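# Seat two blue-carrier hard drives in the server drive cage

## Task

Insert the two remaining blue-carrier hard drives into the drive cage's two vacant bays. Each must stand on its edge with its circuit board facing the same direction as the drives already installed, and be pushed toward the server's black front panel until it clicks into place. Everything already correctly in place must still be so when the scene ends.

## Robot and tools

Robot: two arms, left_arm and right_arm. Each carries a five-finger hand: the right arm a right hand, the left arm its mirror-image left hand. Calibrated base positions in the scene frame: left_arm at (+0.036, +0.350, +0.004) m, quat_wxyz (+1.000, 0, 0, +0.015); right_arm at (-0.042, -0.364, +0.006) m, quat_wxyz (+1.000, 0, 0, -0.003). A post stands on the floor behind the arms, and loose objects may occasionally get nudged by something else.

Frames. The scene frame has its origin at table-top height, halfway between the nominal bases. +z is up, +x points out over the table, and left_arm is on the +y side; image left and right do not follow these names. Hand positions, quats, velocities, targets and wrist-camera poses are each given in that arm's own base frame. Fixed cameras and the table use the scene frame. Reported hand poses can be off by a few cm, more at long reach.

Hand point. This point is fixed to the palm: 0.05 m in front of it and 0.15 m out from the wrist mount. Its +z runs along the straight fingers and +y points out of the palm. On the right hand +x points away from the thumb; on the left hand +x points toward the thumb. Straight fingertips reach 0.06-0.07 m past the point along +z, and the finger centre lines sit 0.06 m behind it along -y. A wrist bracket on the little-finger side sticks out up to 0.10 m across the palm and can collide with things. The arms track commands loosely: expect rest errors of 1-3 cm (sometimes 5 cm, usually low), sag under load, and drift caused by rotations.

A row has 28 numbers, each in [-1, 1], and both arms must always be filled in. The order is: left dx, dy, dz, rx, ry, rz; then left little, ring, middle, index, thumb_bend, thumb_turn, force_limit, speed; then the same fourteen for the right arm. Pose numbers are offsets, not poses. They count from that arm's current Hand target, along its own base axes, and rotation happens about the target position. 1.0 equals 0.6 m for dx/dy/dz or 180 degrees for rx/ry/rz, which together form one rotation vector. All six pose numbers at 0 means nothing new is asked of that arm. Each step, the commanded orientation is clipped to within 40 degrees of the measured one.

Hand numbers are absolute targets, not offsets. For the fingers and thumb_bend, +1 is straight/open and -1 is curled/closed. For thumb_turn, +1 puts the thumb beside the palm and -1 puts it opposite the fingers. force_limit scales from about 0 N at -1 to 10 N at +1 (15 N for the two thumb motors). speed rises roughly linearly from almost zero at -1 up to full speed at +0.48, and stays full above that. To leave a hand unchanged, resend the last eight numbers it was actually given, not its readings. If it has never been given any, send hand_measured followed by hand_force_limit and hand_speed. For a gentle grip, close with speed at -0.94 or below. With the thumb opposed, the hand can enclose an object about 0.035-0.065 m thick, or a handle down to 0.025 m. To squeeze harder, raise force_limit and send a target more closed than hand_measured. To loosen, send a target more open than hand_measured.

Tools:
- execute_actions(actions, cameras): actions is a list of actions. Each action is a table of up to 15 rows of 28 numbers, one row per 1/30 s step, and the last row is held out to 15 steps. Every row in an action counts from the Hand target at that action's start. Images are returned only for an empty actions list (all cameras by default) or when cameras asks for them.
- move(target, speed, blend, blocking, cameras): target is one 28-number row, or a list of up to 15 rows. Every row is an offset from the same starting Hand targets, not from the previous row. The hand travels in straight lines with no obstacle avoidance, and the whole list must finish within 10 s. speed is in m/s, from 0.002 to 4.3, default 0.25; turning is limited to twice that number in rad/s. It can be one value or one per target. blend is a corner radius in m; the default 0 means stop at each target. With blocking=false the result comes back early while the move keeps running.
- wait(seconds, cameras): 0 to 3600 s; sends nothing new.
- stop(cameras): brakes the running move.
- zoom_image(camera, region): region is [x0, y0, x1, y1] in pixels, at most 504x504, taken from that camera's newest image.
- show_instructions(): shows the reference pages.
- finished_scene(scene): ends the scene for good.
Cameras: cam_head_left, cam_head_right, cam_high, cam_left_wrist, cam_right_wrist, all 672x504; ["all"] requests every one.

Results report, per arm, end_effector_position (m) and end_effector_quat_wxyz in the base frame, plus the Hand target, which is the last commanded pose after clipping. Later offsets count from the Hand target. They also give joint positions and torques, and the hand readings hand_measured, hand_stopped_by (moving, target, force, stalled, fault), hand_load_n (positive when something pushes the finger open), hand_force_limit and hand_speed. All hand readings use the motor order above. A lost grip shows up as hand_load_n dropping to about 0. A move also adds a "move:" line with its ending (done, off_target, moving, held, fault) and any limits (paced, held). Other possible lines are MOTOR HOT, FAULT and OVER-TEMPERATURE FAULT.

A hand point often settles short of its target. Waiting does not close that gap, but the next execute_actions call asks for the target again. If the hand still rests short, send the missing distance as an offset. To stop pressing against something, command a target back past the hand point.

Avoid: drops (even of a few mm), releasing moving parts, anything falling off the table, and slamming or hard hits on fixed or heavy objects. Also avoid excessive finger force, contact or pinching between the two arms or hands, and swinging the elbow by passing near the arm's own base. Do not hold heavy loads or stretched poses for long: a motor reaching 100 °C drops its arm for 30-60 s.

Each tool is called after "Request:" as name(argument=value, ...), one argument or row to a line, values as JSON.

Reference images:

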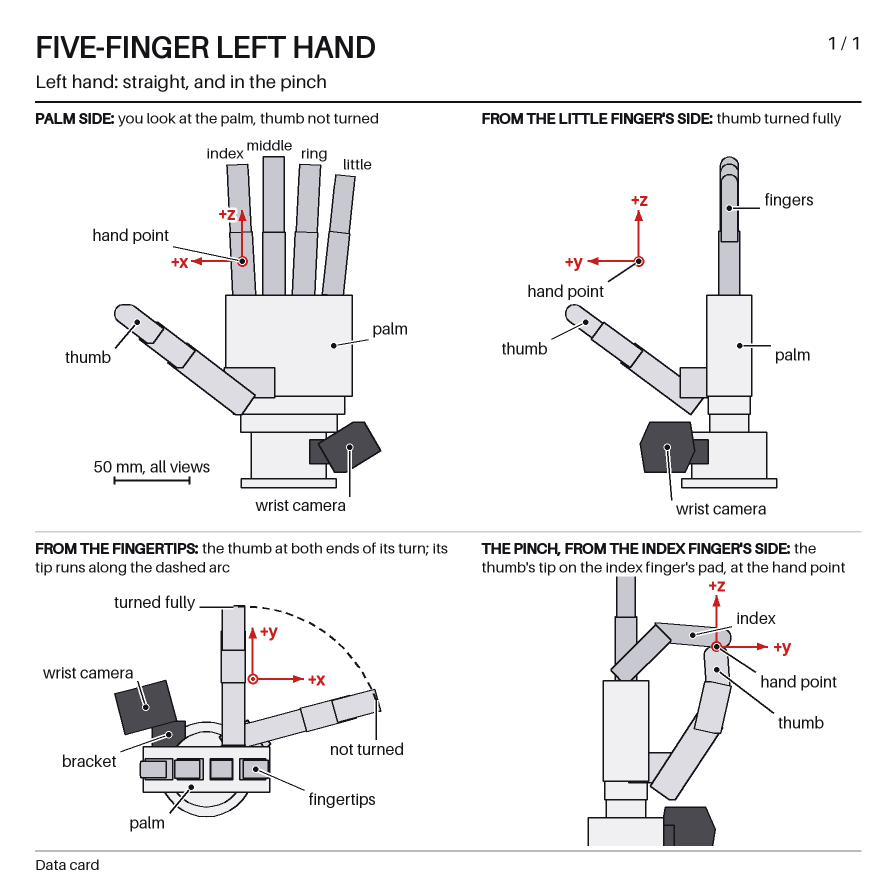

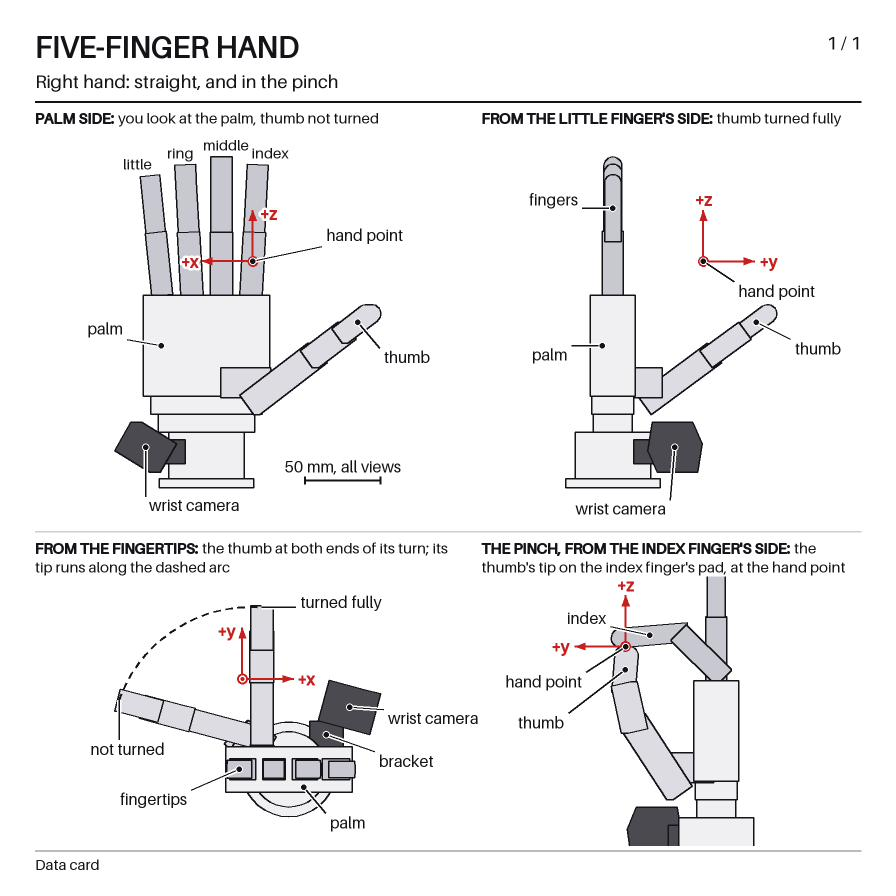

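## Session

Request:
execute_actions(
  actions=[],
)

Scene clock: 0.00 s.
left_arm: end_effector_position=(+0.0388, -0.3900, +0.1208) hand_measured=(+1.000, +1.000, +1.000, +1.000, +1.000, +1.000) hand_load_n=(+0.0, +0.0, +0.0, +0.0, +0.0, +0.0) hand_stopped_by=(target, target, target, target, target, target) hand_force_limit=0.00 hand_speed=-0.80 end_effector_quat_wxyz=(-0.189, -0.305, +0.826, -0.435) | right_arm: end_effector_position=(+0.4245, +0.2478, +0.3431) hand_measured=(+1.000, +1.000, +1.000, +1.000, +1.000, +1.000) hand_load_n=(+0.0, +0.0, +0.0, +0.0, +0.0, +0.0) hand_stopped_by=(target, target, target, target, target, target) hand_force_limit=0.00 hand_speed=-0.80 end_effector_quat_wxyz=(+0.038, +0.725, -0.282, +0.627)
Joint positions: left_arm=[-1.142 1.022 0.475 -0.093 0.4 -0.483] | right_arm=[0.917 1.411 1.325 -0.69 1.265 -0.509]
Joint velocities: within noise
Joint torques (N m): no reading
Motor temperatures (°C): left_arm=[29 31 31 32 32 30] | right_arm=[30 30 32 28 30 32]
Heat: left arm: hottest wrist pitch 32 °C; right arm: hottest elbow 32 °C.
Hand target: left_arm +0.0428, -0.3987, +0.1339; -0.188, -0.300, +0.820, -0.449 | right_arm +0.4271, +0.2512, +0.3556; +0.026, +0.719, -0.290, +0.630

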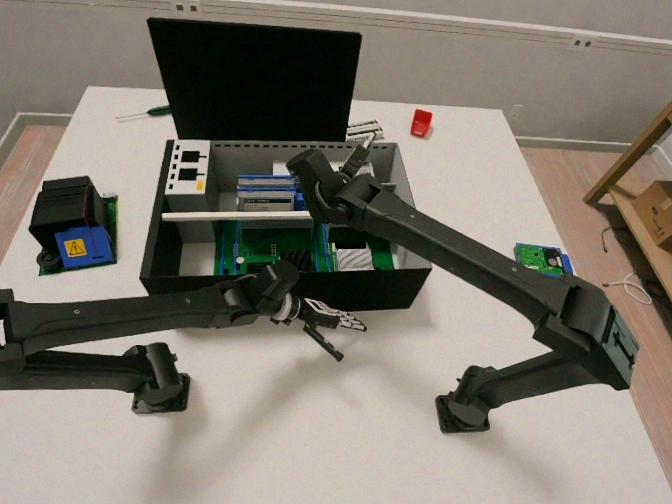

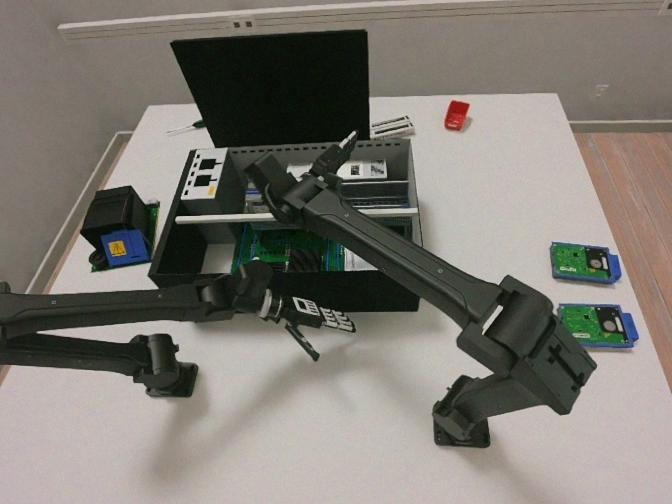

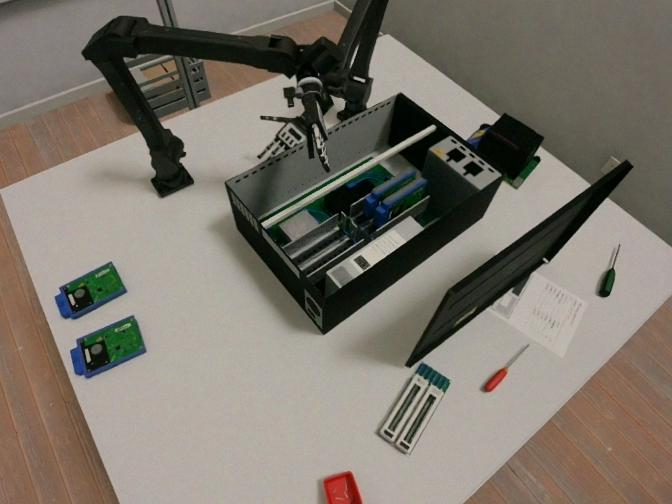

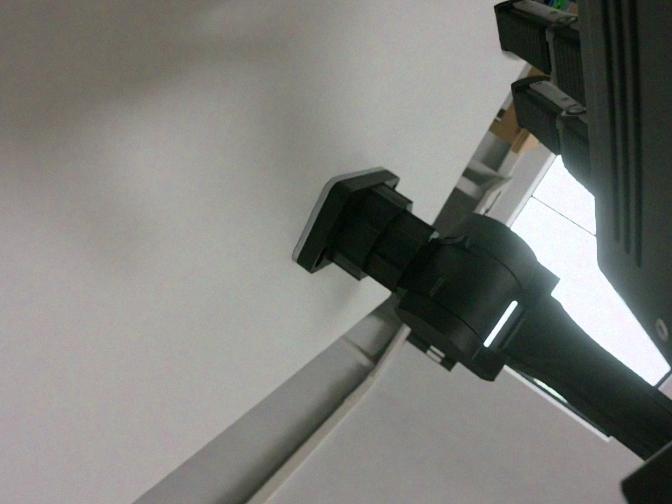

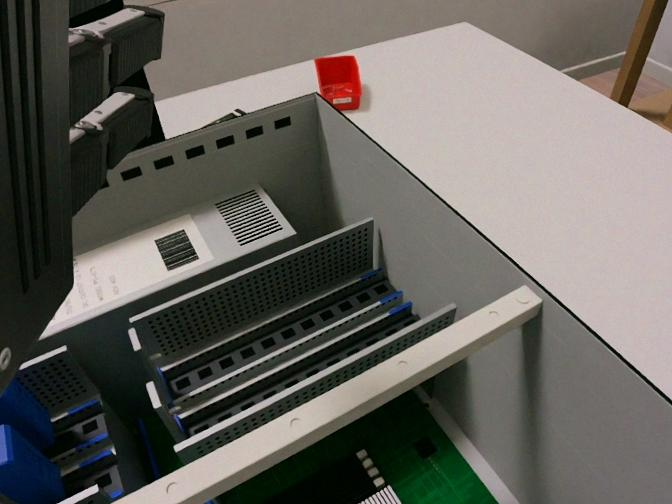

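Request:
zoom_image(
  camera="cam_high",
  region=[220, 90, 520, 340],
)

Request:
zoom_image(
  camera="cam_right_wrist",
  region=[0, 180, 500, 504],
)

Request:
zoom_image(
  camera="cam_head_left",
  region=[140, 120, 440, 320],
)

Request:
zoom_image(
  camera="cam_head_right",
  region=[500, 200, 672, 380],
)

Request:
zoom_image(
  camera="cam_high",
  region=[40, 240, 180, 400],
)

Scaled by 1.680 from the camera's image (finer frame: 960x720).

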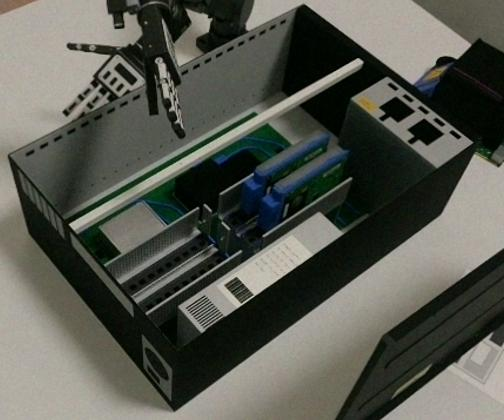

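Scaled by 1.008 from the camera's image (finer frame: 960x720).

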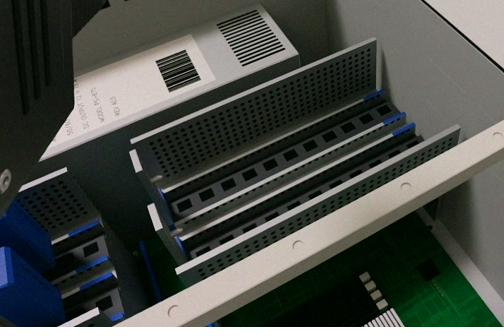

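Scaled by 1.680 from the camera's image (finer frame: 960x720).

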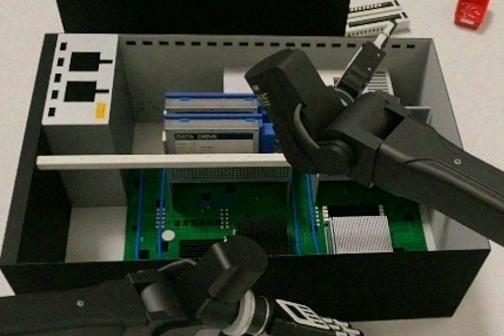

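Scaled by 2.800 from the camera's image (finer frame: 960x720).

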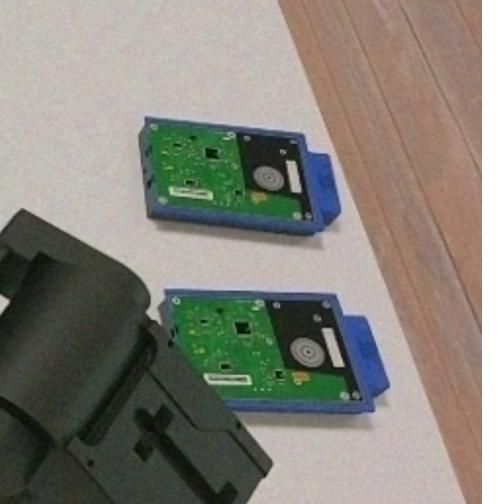

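Scaled by 3.150 from the camera's image (finer frame: 960x720).

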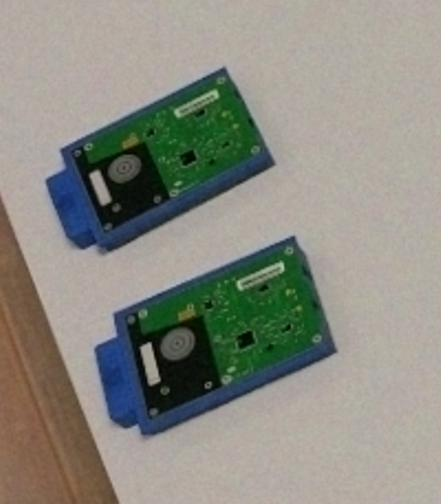

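Request:
zoom_image(
  camera="cam_high",
  region=[340, 160, 440, 240],
)

Request:
zoom_image(
  camera="cam_high",
  region=[270, 190, 420, 310],
)

Request:
zoom_image(
  camera="cam_high",
  region=[220, 150, 360, 340],
)

Scaled by 5.040 from the camera's image (finer frame: 960x720).

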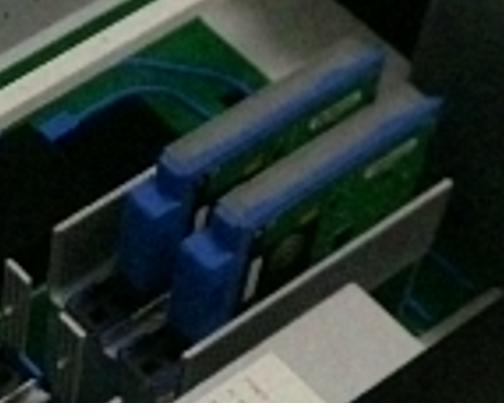

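Scaled by 3.360 from the camera's image (finer frame: 960x720).

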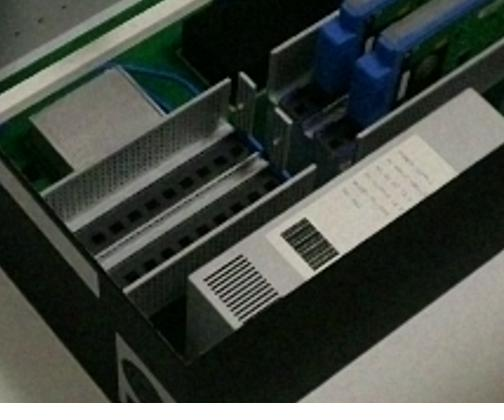

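Scaled by 2.653 from the camera's image (finer frame: 960x720).

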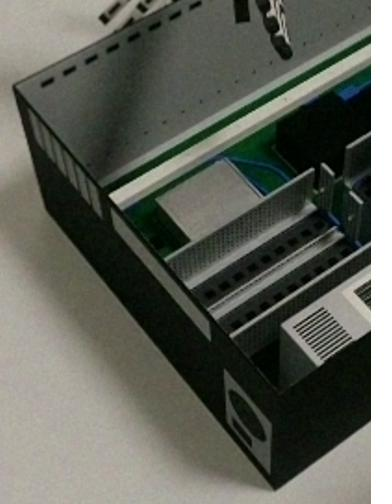

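Request:
move(
  target=[0,0,0,0,0,0,1,1,1,1,1,1,0,-0.8,-0.012,-0.98,0.01,0.174,0.2247,-0.2765,1,1,1,1,1,1,0,-0.8],
  cameras=["all"],
)

Scene clock: 398.63 s.
left_arm: end_effector_position=(+0.0388, -0.3900, +0.1208) hand_measured=(+1.000, +1.000, +1.000, +1.000, +1.000, +1.000) hand_load_n=(+0.0, +0.0, +0.0, +0.0, +0.0, +0.0) hand_stopped_by=(target, target, target, target, target, target) hand_force_limit=0.00 hand_speed=-0.80 end_effector_quat_wxyz=(-0.189, -0.305, +0.826, -0.435) | right_arm: end_effector_position=(+0.4107, -0.3338, +0.3457) hand_measured=(+1.000, +1.000, +1.000, +1.000, +1.000, +1.000) hand_load_n=(+0.0, +0.0, +0.0, +0.0, +0.0, +0.0) hand_stopped_by=(target, target, target, target, target, target) hand_force_limit=0.00 hand_speed=-0.80 end_effector_quat_wxyz=(+0.196, +0.681, -0.684, +0.173)
Joint positions: left_arm=[-1.142 1.022 0.475 -0.093 0.4 -0.483] | right_arm=[-0.504 1.765 2.058 -1.62 0.474 -0.557]
Joint torques (N m): left_arm=[0.67 -4.42 10.39 1.63 0.28 0.01] | right_arm=[0.85 -15.56 16.46 0.34 0.25 -0.08]
Motor temperatures (°C): left_arm=[28 31 39 32 31 30] | right_arm=[30 32 45 28 30 31]
Heat: left arm: hottest elbow 39 °C; right arm: hottest elbow 45 °C.
Hand target: left_arm +0.0428, -0.3987, +0.1339; -0.188, -0.300, +0.820, -0.449 | right_arm +0.4200, -0.3368, +0.3615; +0.189, +0.681, -0.681, +0.189
Off the commanded pose: left_arm 0.016 m, 2 deg | right_arm 0.019 m, 2 deg.
move: off_target (right_arm)
cam_right_wrist: T_world_to_cam=[[-0.96627, -0.18587, 0.17824, 0.26938], [-0.17704, 0.9821, 0.06438, 0.37364], [-0.18702, 0.03066, -0.98188, 0.5391]] pos_world=[0.42726, -0.33341, 0.45726]

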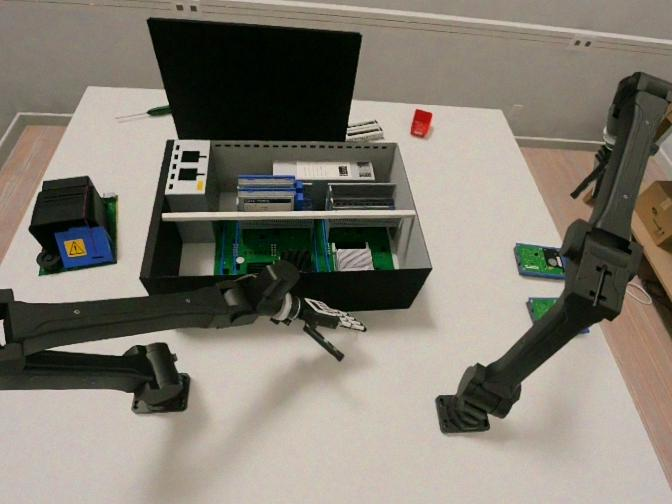

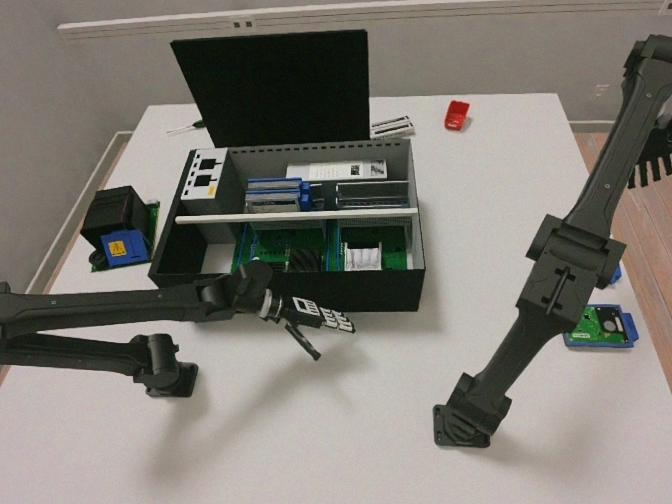

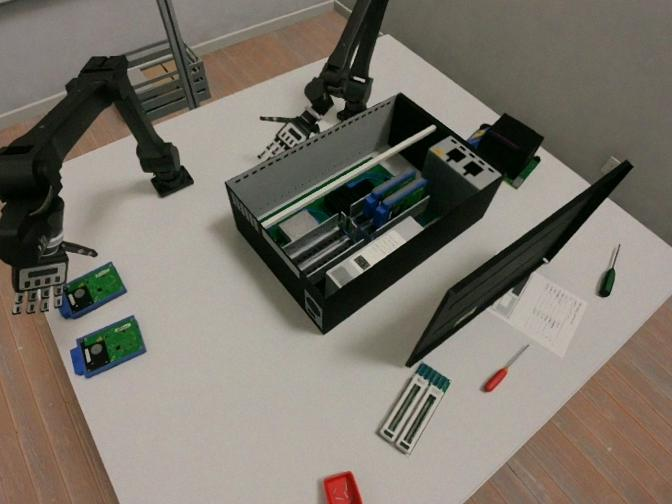

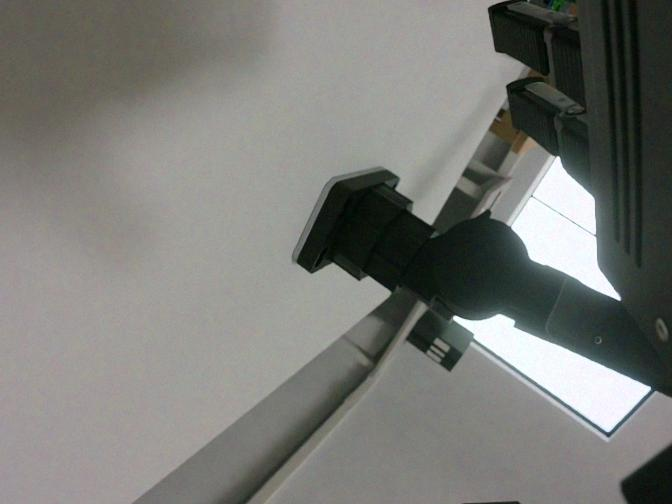

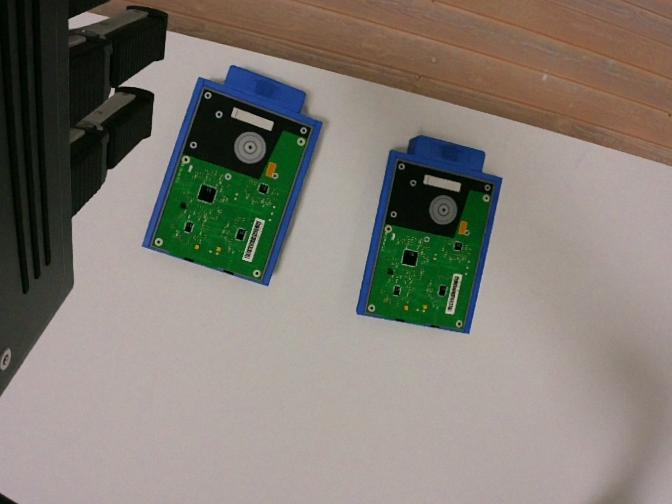

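Request:
zoom_image(
  camera="cam_right_wrist",
  region=[340, 120, 520, 345],
)

Request:
zoom_image(
  camera="cam_right_wrist",
  region=[130, 50, 340, 300],
)

Request:
zoom_image(
  camera="cam_head_right",
  region=[150, 130, 430, 330],
)

Request:
zoom_image(
  camera="cam_head_left",
  region=[140, 120, 440, 320],
)

Scaled by 2.240 from the camera's image (finer frame: 960x720).

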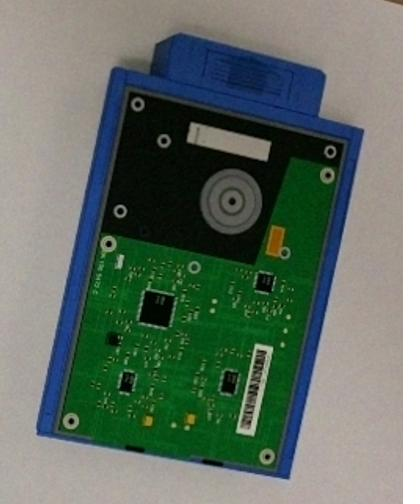

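Scaled by 2.016 from the camera's image (finer frame: 960x720).

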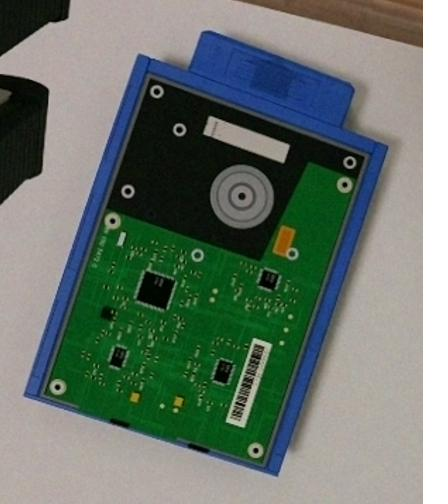

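Scaled by 1.800 from the camera's image (finer frame: 960x720).

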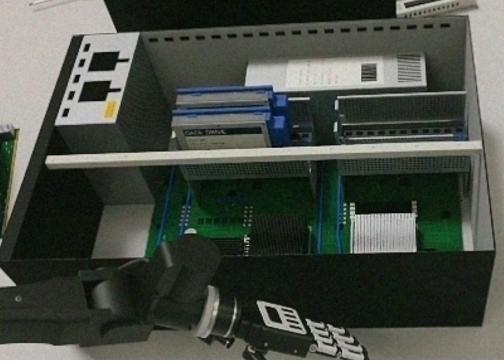

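Scaled by 1.680 from the camera's image (finer frame: 960x720).

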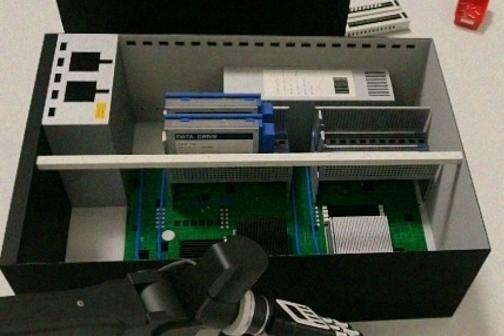

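Request:
move(
  target=[0,0,0,0,0,0,1,1,1,1,1,1,0,-0.8,0.045,0.878,0.117,0,0,0,1,1,1,1,1,1,0,-0.8],
  cameras=["cam_right_wrist"],
  speed=0.4,
)

Request:
zoom_image(
  camera="cam_right_wrist",
  region=[100, 0, 604, 504],
)

Scene clock: 459.50 s.
left_arm: end_effector_position=(+0.0388, -0.3900, +0.1208) hand_measured=(+1.000, +1.000, +1.000, +1.000, +1.000, +1.000) hand_load_n=(+0.0, +0.0, +0.0, +0.0, +0.0, +0.0) hand_stopped_by=(target, target, target, target, target, target) hand_force_limit=0.00 hand_speed=-0.80 end_effector_quat_wxyz=(-0.189, -0.305, +0.826, -0.435) | right_arm: end_effector_position=(+0.4394, +0.1884, +0.4141) hand_measured=(+1.000, +1.000, +1.000, +1.000, +1.000, +1.000) hand_load_n=(+0.0, +0.0, +0.0, +0.0, +0.0, +0.0) hand_stopped_by=(target, target, target, target, target, target) hand_force_limit=0.00 hand_speed=-0.80 end_effector_quat_wxyz=(-0.053, +0.728, -0.615, +0.298)
Joint positions: left_arm=[-1.142 1.022 0.475 -0.093 0.4 -0.483] | right_arm=[0.527 1.58 2.047 -1.702 0.525 0.268]
Joint torques (N m): left_arm=[0.73 -4.54 10.39 1.62 0.28 0.01] | right_arm=[-0.56 -12.4 15.35 0.34 0.26 0.18]
Motor temperatures (°C): left_arm=[28 31 40 32 31 30] | right_arm=[30 32 53 28 30 31]
Heat: left arm: hottest elbow 40 °C; right arm: hottest elbow 53 °C.
Hand target: left_arm +0.0428, -0.3987, +0.1339; -0.188, -0.300, +0.820, -0.449 | right_arm +0.4469, +0.1900, +0.4317; +0.190, +0.681, -0.681, +0.189
Off the commanded pose: left_arm 0.016 m, 2 deg | right_arm 0.019 m, 32 deg.
joint sent to its limit (right arm) — joint 4 (wrist pitch), lower limit. The joint targets are off in orientation, not in position.
move: off_target (right_arm)
cam_right_wrist: T_world_to_cam=[[-0.83504, -0.4507, -0.31556, 0.57873], [-0.49106, 0.86919, 0.05803, 0.02335], [0.24813, 0.20342, -0.94713, 0.35742]] pos_world=[0.40604, 0.16783, 0.51979]

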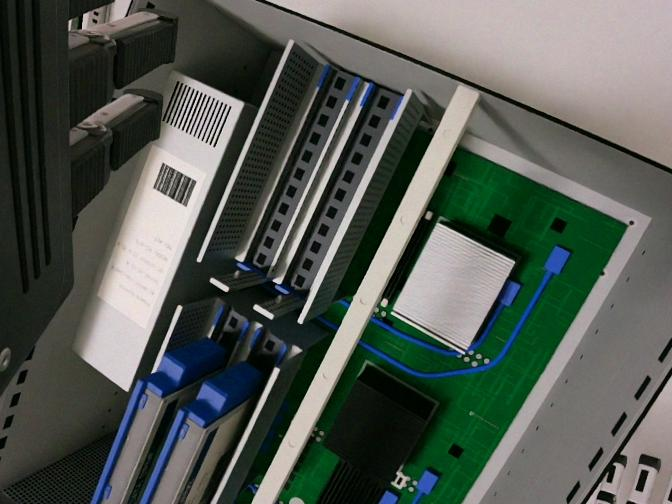

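Scaled by 1.000.

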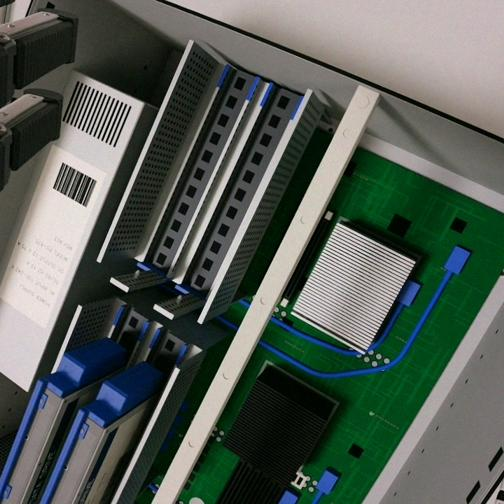

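Request:
zoom_image(
  camera="cam_right_wrist",
  region=[190, 30, 440, 220],
)

Request:
zoom_image(
  camera="cam_right_wrist",
  region=[170, 200, 370, 350],
)

Request:
zoom_image(
  camera="cam_right_wrist",
  region=[80, 290, 350, 504],
)

Scaled by 2.016 from the camera's image (finer frame: 960x720).

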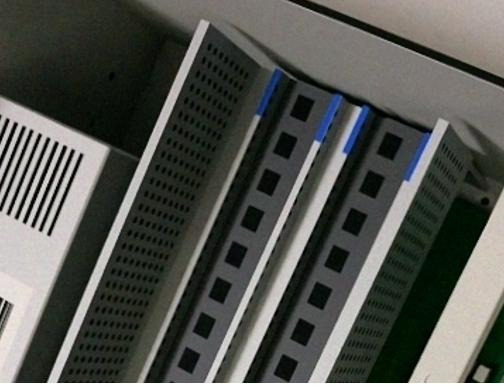

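Scaled by 2.520 from the camera's image (finer frame: 960x720).

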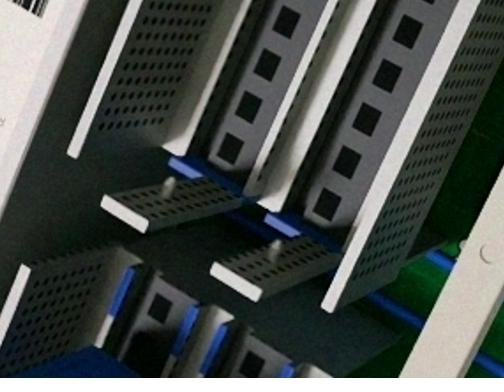

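Scaled by 1.867 from the camera's image (finer frame: 960x720).

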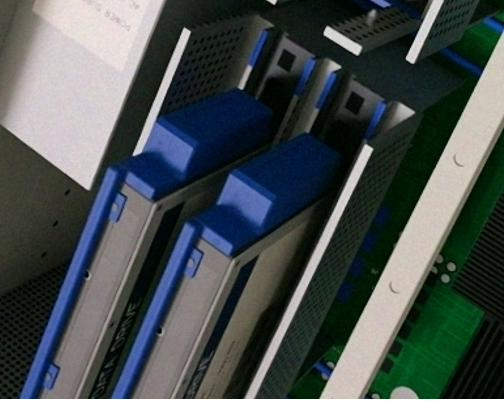

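Request:
move(
  target=[0,0,0,0,0,0,1,1,1,1,1,1,0,-0.8,-0.05,-0.15,0.03,0,0,0,1,1,1,1,1,1,0,-0.8],
  cameras=["cam_right_wrist"],
  speed=0.3,
)

Request:
zoom_image(
  camera="cam_right_wrist",
  region=[100, 250, 400, 504],
)

Request:
zoom_image(
  camera="cam_right_wrist",
  region=[180, 80, 430, 300],
)

Scene clock: 509.57 s.
left_arm: end_effector_position=(+0.0388, -0.3900, +0.1208) hand_measured=(+1.000, +1.000, +1.000, +1.000, +1.000, +1.000) hand_load_n=(+0.0, +0.0, +0.0, +0.0, +0.0, -0.5) hand_stopped_by=(target, target, target, target, target, target) hand_force_limit=0.00 hand_speed=-0.80 end_effector_quat_wxyz=(-0.189, -0.305, +0.826, -0.435) | right_arm: end_effector_position=(+0.4233, +0.1047, +0.4469) hand_measured=(+1.000, +1.000, +1.000, +1.000, +1.000, +1.000) hand_load_n=(+0.0, +0.0, +0.0, +0.0, +0.0, +0.0) hand_stopped_by=(target, target, target, target, target, target) hand_force_limit=0.00 hand_speed=-0.80 end_effector_quat_wxyz=(-0.045, +0.705, -0.632, +0.319)
Joint positions: left_arm=[-1.142 1.022 0.475 -0.093 0.4 -0.483] | right_arm=[0.39 1.465 2 -1.702 0.532 0.169]
Joint torques (N m): left_arm=[0.73 -4.42 10.39 1.63 0.28 0.01] | right_arm=[0.38 -11.75 9.32 0.69 0.48 -0.11]
Heat: left arm: hottest elbow 40 °C; right arm: hottest elbow 52 °C.
Hand target: left_arm +0.0428, -0.3987, +0.1339; -0.188, -0.300, +0.820, -0.449 | right_arm +0.4169, +0.1000, +0.4498; +0.190, +0.681, -0.681, +0.189
Off the commanded pose: left_arm 0.016 m, 2 deg | right_arm 0.008 m, 31 deg.
joint sent to its limit (right arm) — joint 4 (wrist pitch), lower limit. The joint targets are off in orientation, not in position.
move: off_target (right_arm)
cam_right_wrist: T_world_to_cam=[[-0.85009, -0.40944, -0.33122, 0.54701], [-0.43993, 0.89782, 0.01925, 0.07903], [0.2895, 0.16208, -0.94336, 0.39457]] pos_world=[0.38555, 0.08906, 0.55188]

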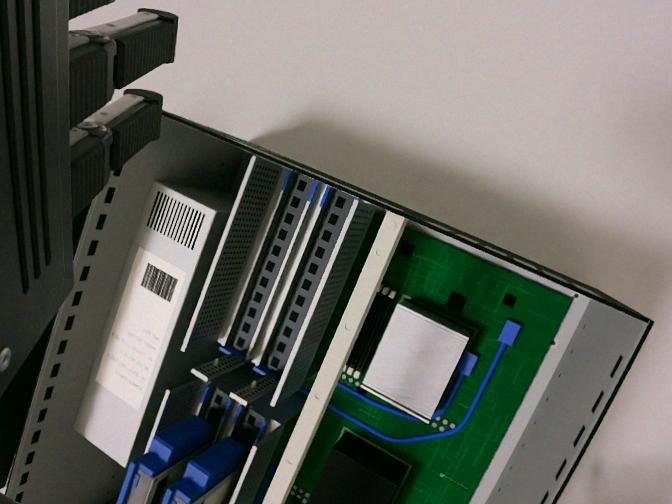

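Scaled by 1.680 from the camera's image (finer frame: 960x720).

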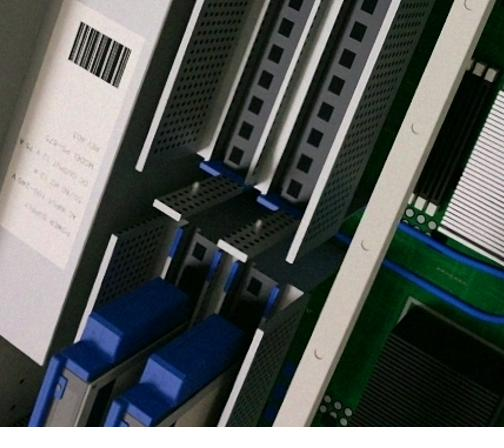

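Scaled by 2.016 from the camera's image (finer frame: 960x720).

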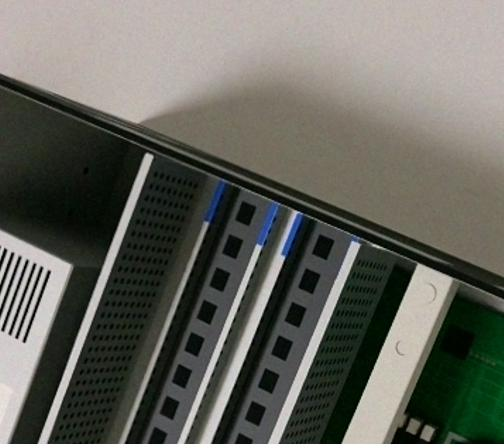

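Request:
move(
  target=[0,0,0,0,0,0,1,1,1,1,1,1,0,-0.8,0.072,0.167,-0.28,0,0,0,1,1,1,1,1,1,0,-0.8],
  cameras=["cam_right_wrist"],
  speed=0.2,
)

Request:
zoom_image(
  camera="cam_right_wrist",
  region=[100, 0, 604, 504],
)

Scene clock: 594.73 s.
left_arm: end_effector_position=(+0.0388, -0.3900, +0.1208) hand_measured=(+1.000, +1.000, +1.000, +1.000, +1.000, +1.000) hand_load_n=(+0.0, -0.5, +0.0, +0.0, +0.0, +0.0) hand_stopped_by=(target, target, target, target, target, target) hand_force_limit=0.00 hand_speed=-0.80 end_effector_quat_wxyz=(-0.189, -0.305, +0.826, -0.435) | right_arm: end_effector_position=(+0.4613, +0.1970, +0.2797) hand_measured=(+1.000, +1.000, +1.000, +1.000, +1.000, +1.000) hand_load_n=(+0.0, +0.0, +0.0, +0.0, +0.0, +0.0) hand_stopped_by=(target, target, target, target, target, target) hand_force_limit=0.00 hand_speed=-0.80 end_effector_quat_wxyz=(+0.064, +0.711, -0.662, +0.228)
Joint positions: left_arm=[-1.142 1.022 0.475 -0.093 0.4 -0.483] | right_arm=[0.49 1.754 1.914 -1.702 0.478 0.412]
Joint torques (N m): left_arm=[0.73 -4.42 10.39 1.63 0.28 0.01] | right_arm=[1.61 -16.21 11.23 0.06 0.28 0.21]
Motor temperatures (°C): left_arm=[28 31 40 31 31 30] | right_arm=[30 33 44 27 30 31]
Heat: left arm: hottest elbow 40 °C; right arm: hottest elbow 44 °C.
Hand target: left_arm +0.0428, -0.3987, +0.1339; -0.188, -0.300, +0.820, -0.449 | right_arm +0.4600, +0.2002, +0.2817; +0.190, +0.681, -0.681, +0.189
Off the commanded pose: left_arm 0.016 m, 2 deg | right_arm 0.004 m, 16 deg.
joint sent to its limit (right arm) — joint 4 (wrist pitch), lower limit. The joint targets are off in orientation, not in position.
move: off_target (right_arm)
cam_right_wrist: T_world_to_cam=[[-0.94247, -0.32513, -0.07772, 0.51682], [-0.33213, 0.9371, 0.10737, -0.06602], [0.03792, 0.12701, -0.99118, 0.34733]] pos_world=[0.45199, 0.18579, 0.39152]

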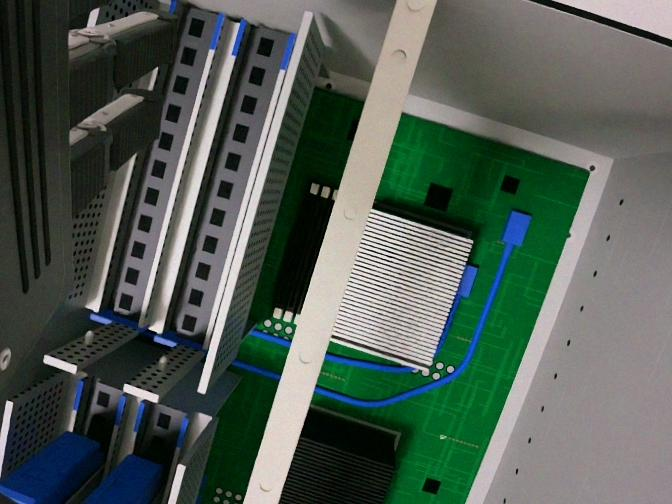

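Scaled by 1.000.

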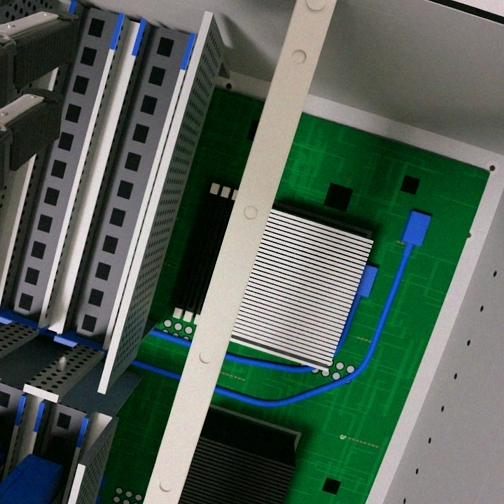

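Request:
move(
  target=[0,0,0,0,0,0,1,1,1,1,1,1,0,-0.8,0,0,0.3,0,0,0,1,1,1,1,1,1,0,-0.8],
  cameras=[],
  speed=0.3,
)

Scene clock: 919.57 s.
left_arm: end_effector_position=(+0.0388, -0.3900, +0.1208) hand_measured=(+1.000, +1.000, +1.000, +1.000, +1.000, +1.000) hand_load_n=(+0.0, +0.0, +0.0, +0.0, +0.0, +0.0) hand_stopped_by=(target, target, target, target, target, target) hand_force_limit=0.00 hand_speed=-0.80 end_effector_quat_wxyz=(-0.189, -0.305, +0.826, -0.435) | right_arm: end_effector_position=(+0.4596, +0.1966, +0.4460) hand_measured=(+1.000, +1.000, +1.000, +1.000, +1.000, +1.000) hand_load_n=(-0.5, +0.0, +0.0, +0.0, +0.0, +0.0) hand_stopped_by=(target, target, target, target, target, target) hand_force_limit=0.00 hand_speed=-0.80 end_effector_quat_wxyz=(-0.095, +0.707, -0.628, +0.313)
Joint positions: left_arm=[-1.142 1.022 0.475 -0.093 0.4 -0.483] | right_arm=[0.521 1.617 2.175 -1.702 0.528 0.286]
Joint torques (N m): left_arm=[0.73 -4.48 10.39 1.63 0.28 0.01] | right_arm=[1.61 -12.98 14.26 0.77 0.55 -0.08]
Heat: left arm: hottest elbow 42 °C; right arm: hottest elbow 43 °C.
Hand target: left_arm +0.0428, -0.3987, +0.1339; -0.188, -0.300, +0.820, -0.449 | right_arm +0.4601, +0.2002, +0.4617; +0.190, +0.681, -0.681, +0.189
Off the commanded pose: left_arm 0.016 m, 2 deg | right_arm 0.016 m, 36 deg.
joint sent to its limit (right arm) — joint 4 (wrist pitch), lower limit. The joint targets are off in orientation, not in position.
move: off_target (right_arm)

Request:
move(
  target=[0,0,0,0,0,0,1,1,1,1,1,1,0,-0.8,-0.183,-0.667,-0.136,0.1603,-0.2847,0.0791,1,1,1,1,1,1,0,-0.8],
  cameras=[],
  speed=0.4,
)

Scene clock: 942.80 s.
left_arm: end_effector_position=(+0.0388, -0.3900, +0.1208) hand_measured=(+1.000, +1.000, +1.000, +1.000, +1.000, +1.000) hand_load_n=(-0.5, +0.0, +0.0, +0.0, +0.0, +0.0) hand_stopped_by=(target, target, target, target, target, target) hand_force_limit=0.00 hand_speed=-0.80 end_effector_quat_wxyz=(-0.189, -0.305, +0.826, -0.435) | right_arm: end_effector_position=(+0.3501, -0.1956, +0.3748) hand_measured=(+1.000, +1.000, +1.000, +1.000, +1.000, +1.000) hand_load_n=(+0.0, +0.0, +0.0, +0.0, +0.0, +0.0) hand_stopped_by=(target, target, target, target, target, target) hand_force_limit=0.00 hand_speed=-0.80 end_effector_quat_wxyz=(-0.315, +0.631, -0.640, +0.305)
Joint positions: left_arm=[-1.142 1.022 0.475 -0.093 0.4 -0.483] | right_arm=[-0.773 1.094 1.353 -1.092 -0.589 -0.526]
Joint torques (N m): left_arm=[0.67 -4.48 10.39 1.65 0.28 0.01] | right_arm=[0.97 -5.3 12.77 1.18 -0.43 -0.15]
Heat: left arm: hottest elbow 42 °C; right arm: hottest elbow 47 °C.
Hand target: left_arm +0.0428, -0.3987, +0.1339; -0.188, -0.300, +0.820, -0.449 | right_arm +0.3503, -0.2001, +0.3801; -0.313, +0.634, -0.634, +0.313
Off the commanded pose: left_arm 0.016 m, 2 deg | right_arm 0.007 m, 1 deg.
move: done

Request:
move(
  target=[0,0,0,0,0,0,1,1,1,1,1,1,0,-0.8,-0.234,-0.433,-0.367,0,0,0,1,1,1,1,1,1,0,-0.8],
  cameras=["all"],
  speed=0.3,
)

Request:
zoom_image(
  camera="cam_right_wrist",
  region=[100, 50, 500, 400],
)

Scene clock: 953.13 s.
left_arm: end_effector_position=(+0.0388, -0.3900, +0.1208) hand_measured=(+1.000, +1.000, +1.000, +1.000, +1.000, +1.000) hand_load_n=(+0.0, +0.0, +0.0, +0.0, +0.0, +0.0) hand_stopped_by=(target, target, target, target, target, target) hand_force_limit=0.00 hand_speed=-0.80 end_effector_quat_wxyz=(-0.189, -0.305, +0.826, -0.435) | right_arm: end_effector_position=(+0.2055, -0.4410, +0.1401) hand_measured=(+1.000, +1.000, +1.000, +1.000, +1.000, +1.000) hand_load_n=(+0.0, +0.0, +0.0, +0.0, +0.0, +0.0) hand_stopped_by=(target, target, target, target, target, target) hand_force_limit=0.00 hand_speed=-0.80 end_effector_quat_wxyz=(-0.325, +0.623, -0.649, +0.292)
Joint positions: left_arm=[-1.142 1.022 0.475 -0.093 0.4 -0.483] | right_arm=[-1.385 1.634 1.298 -1.043 -0.891 -1.253]
Joint torques (N m): left_arm=[0.67 -4.42 10.39 1.65 0.28 0.01] | right_arm=[0.85 -15.15 15.75 0.2 -0.72 -0.11]
Heat: left arm: hottest elbow 42 °C; right arm: hottest elbow 47 °C.
Hand target: left_arm +0.0428, -0.3987, +0.1339; -0.188, -0.300, +0.820, -0.449 | right_arm +0.2100, -0.4598, +0.1600; -0.313, +0.634, -0.634, +0.313
Off the commanded pose: left_arm 0.016 m, 2 deg | right_arm 0.028 m, 3 deg.
move: off_target (right_arm)
cam_right_wrist: T_world_to_cam=[[-0.62403, -0.19584, -0.75646, 0.14416], [-0.53597, 0.81174, 0.23199, 0.43106], [0.56862, 0.55021, -0.61151, 0.32398]] pos_world=[0.13677, -0.49993, 0.20717]

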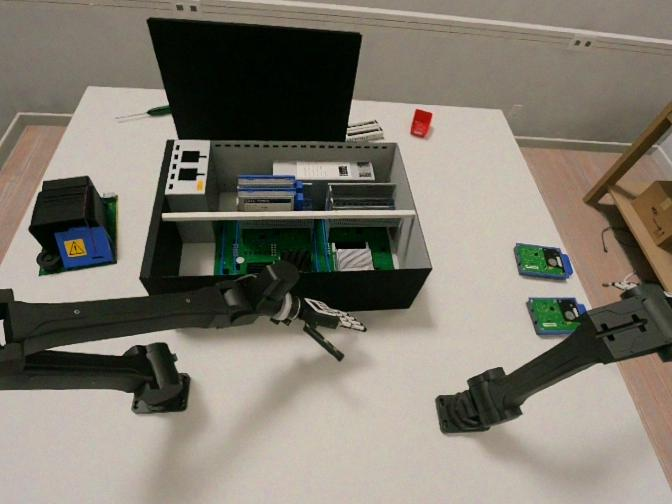

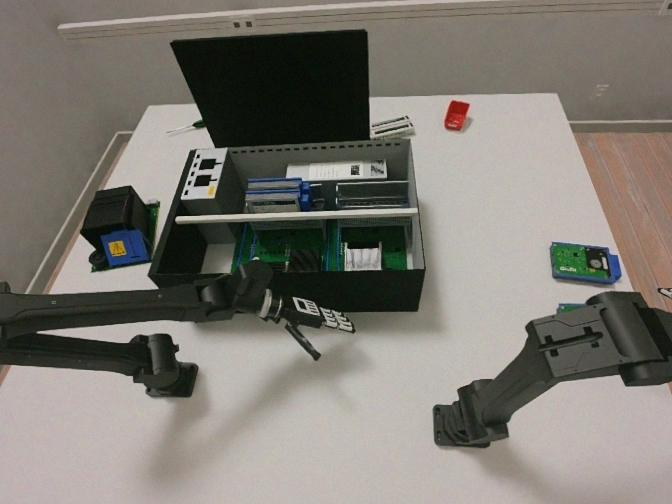

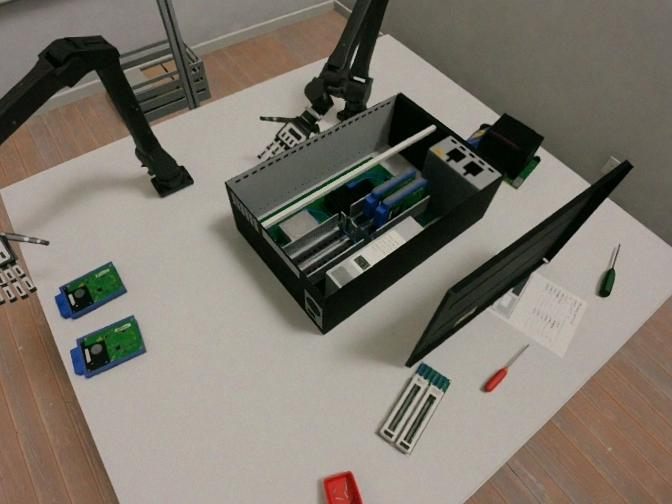

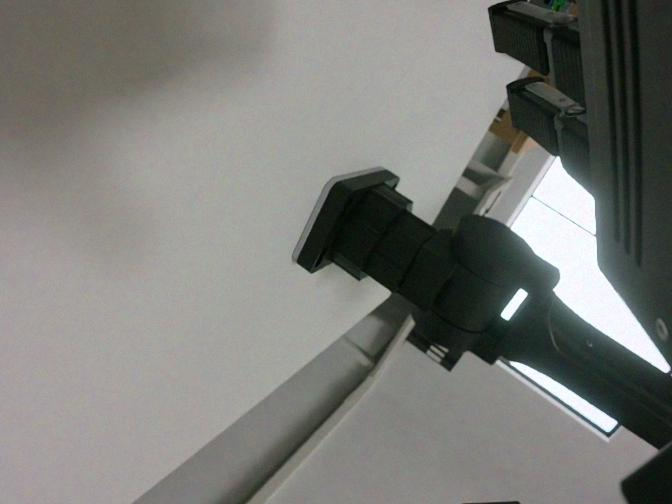

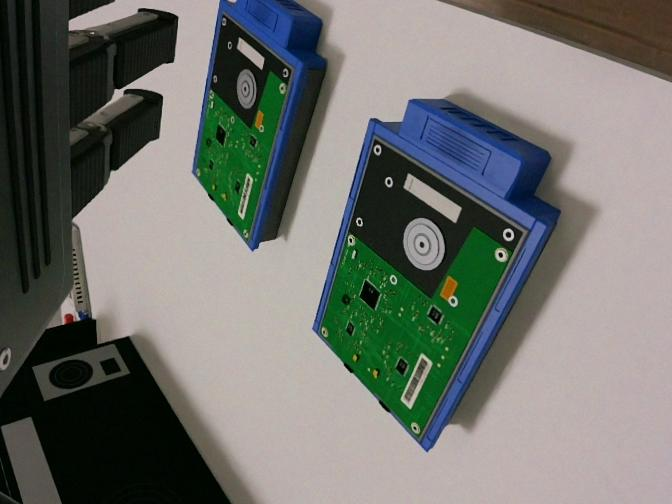

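Scaled by 1.260 from the camera's image (finer frame: 960x720).

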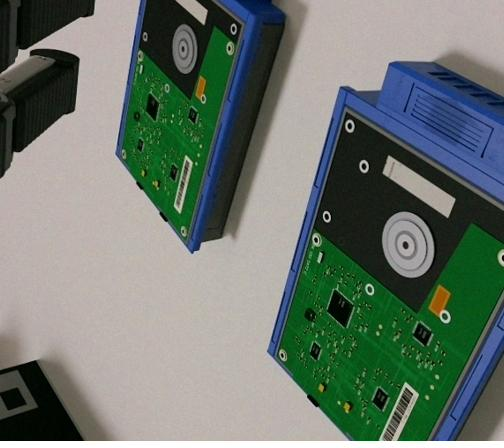

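Request:
zoom_image(
  camera="cam_right_wrist",
  region=[350, 80, 580, 240],
)

Request:
zoom_image(
  camera="cam_right_wrist",
  region=[190, 0, 340, 120],
)

Request:
zoom_image(
  camera="cam_right_wrist",
  region=[380, 200, 580, 460],
)

Scaled by 2.191 from the camera's image (finer frame: 960x720).

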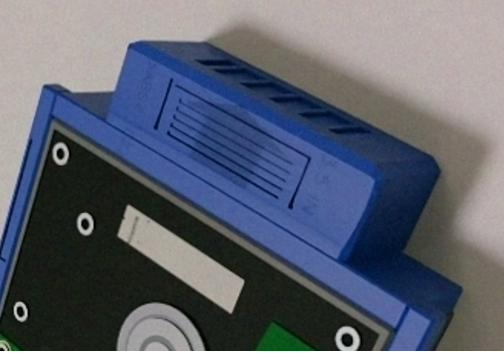

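Scaled by 3.360 from the camera's image (finer frame: 960x720).

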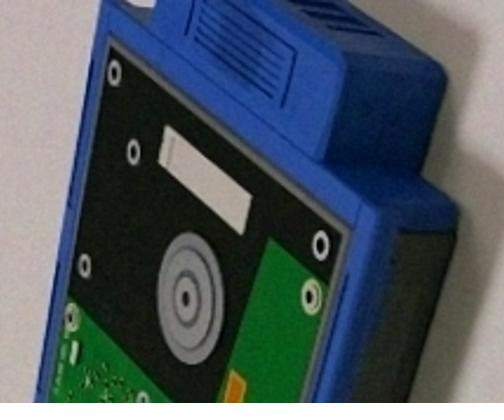

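Scaled by 1.938 from the camera's image (finer frame: 960x720).

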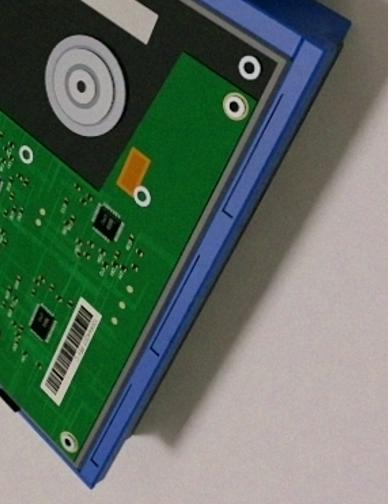

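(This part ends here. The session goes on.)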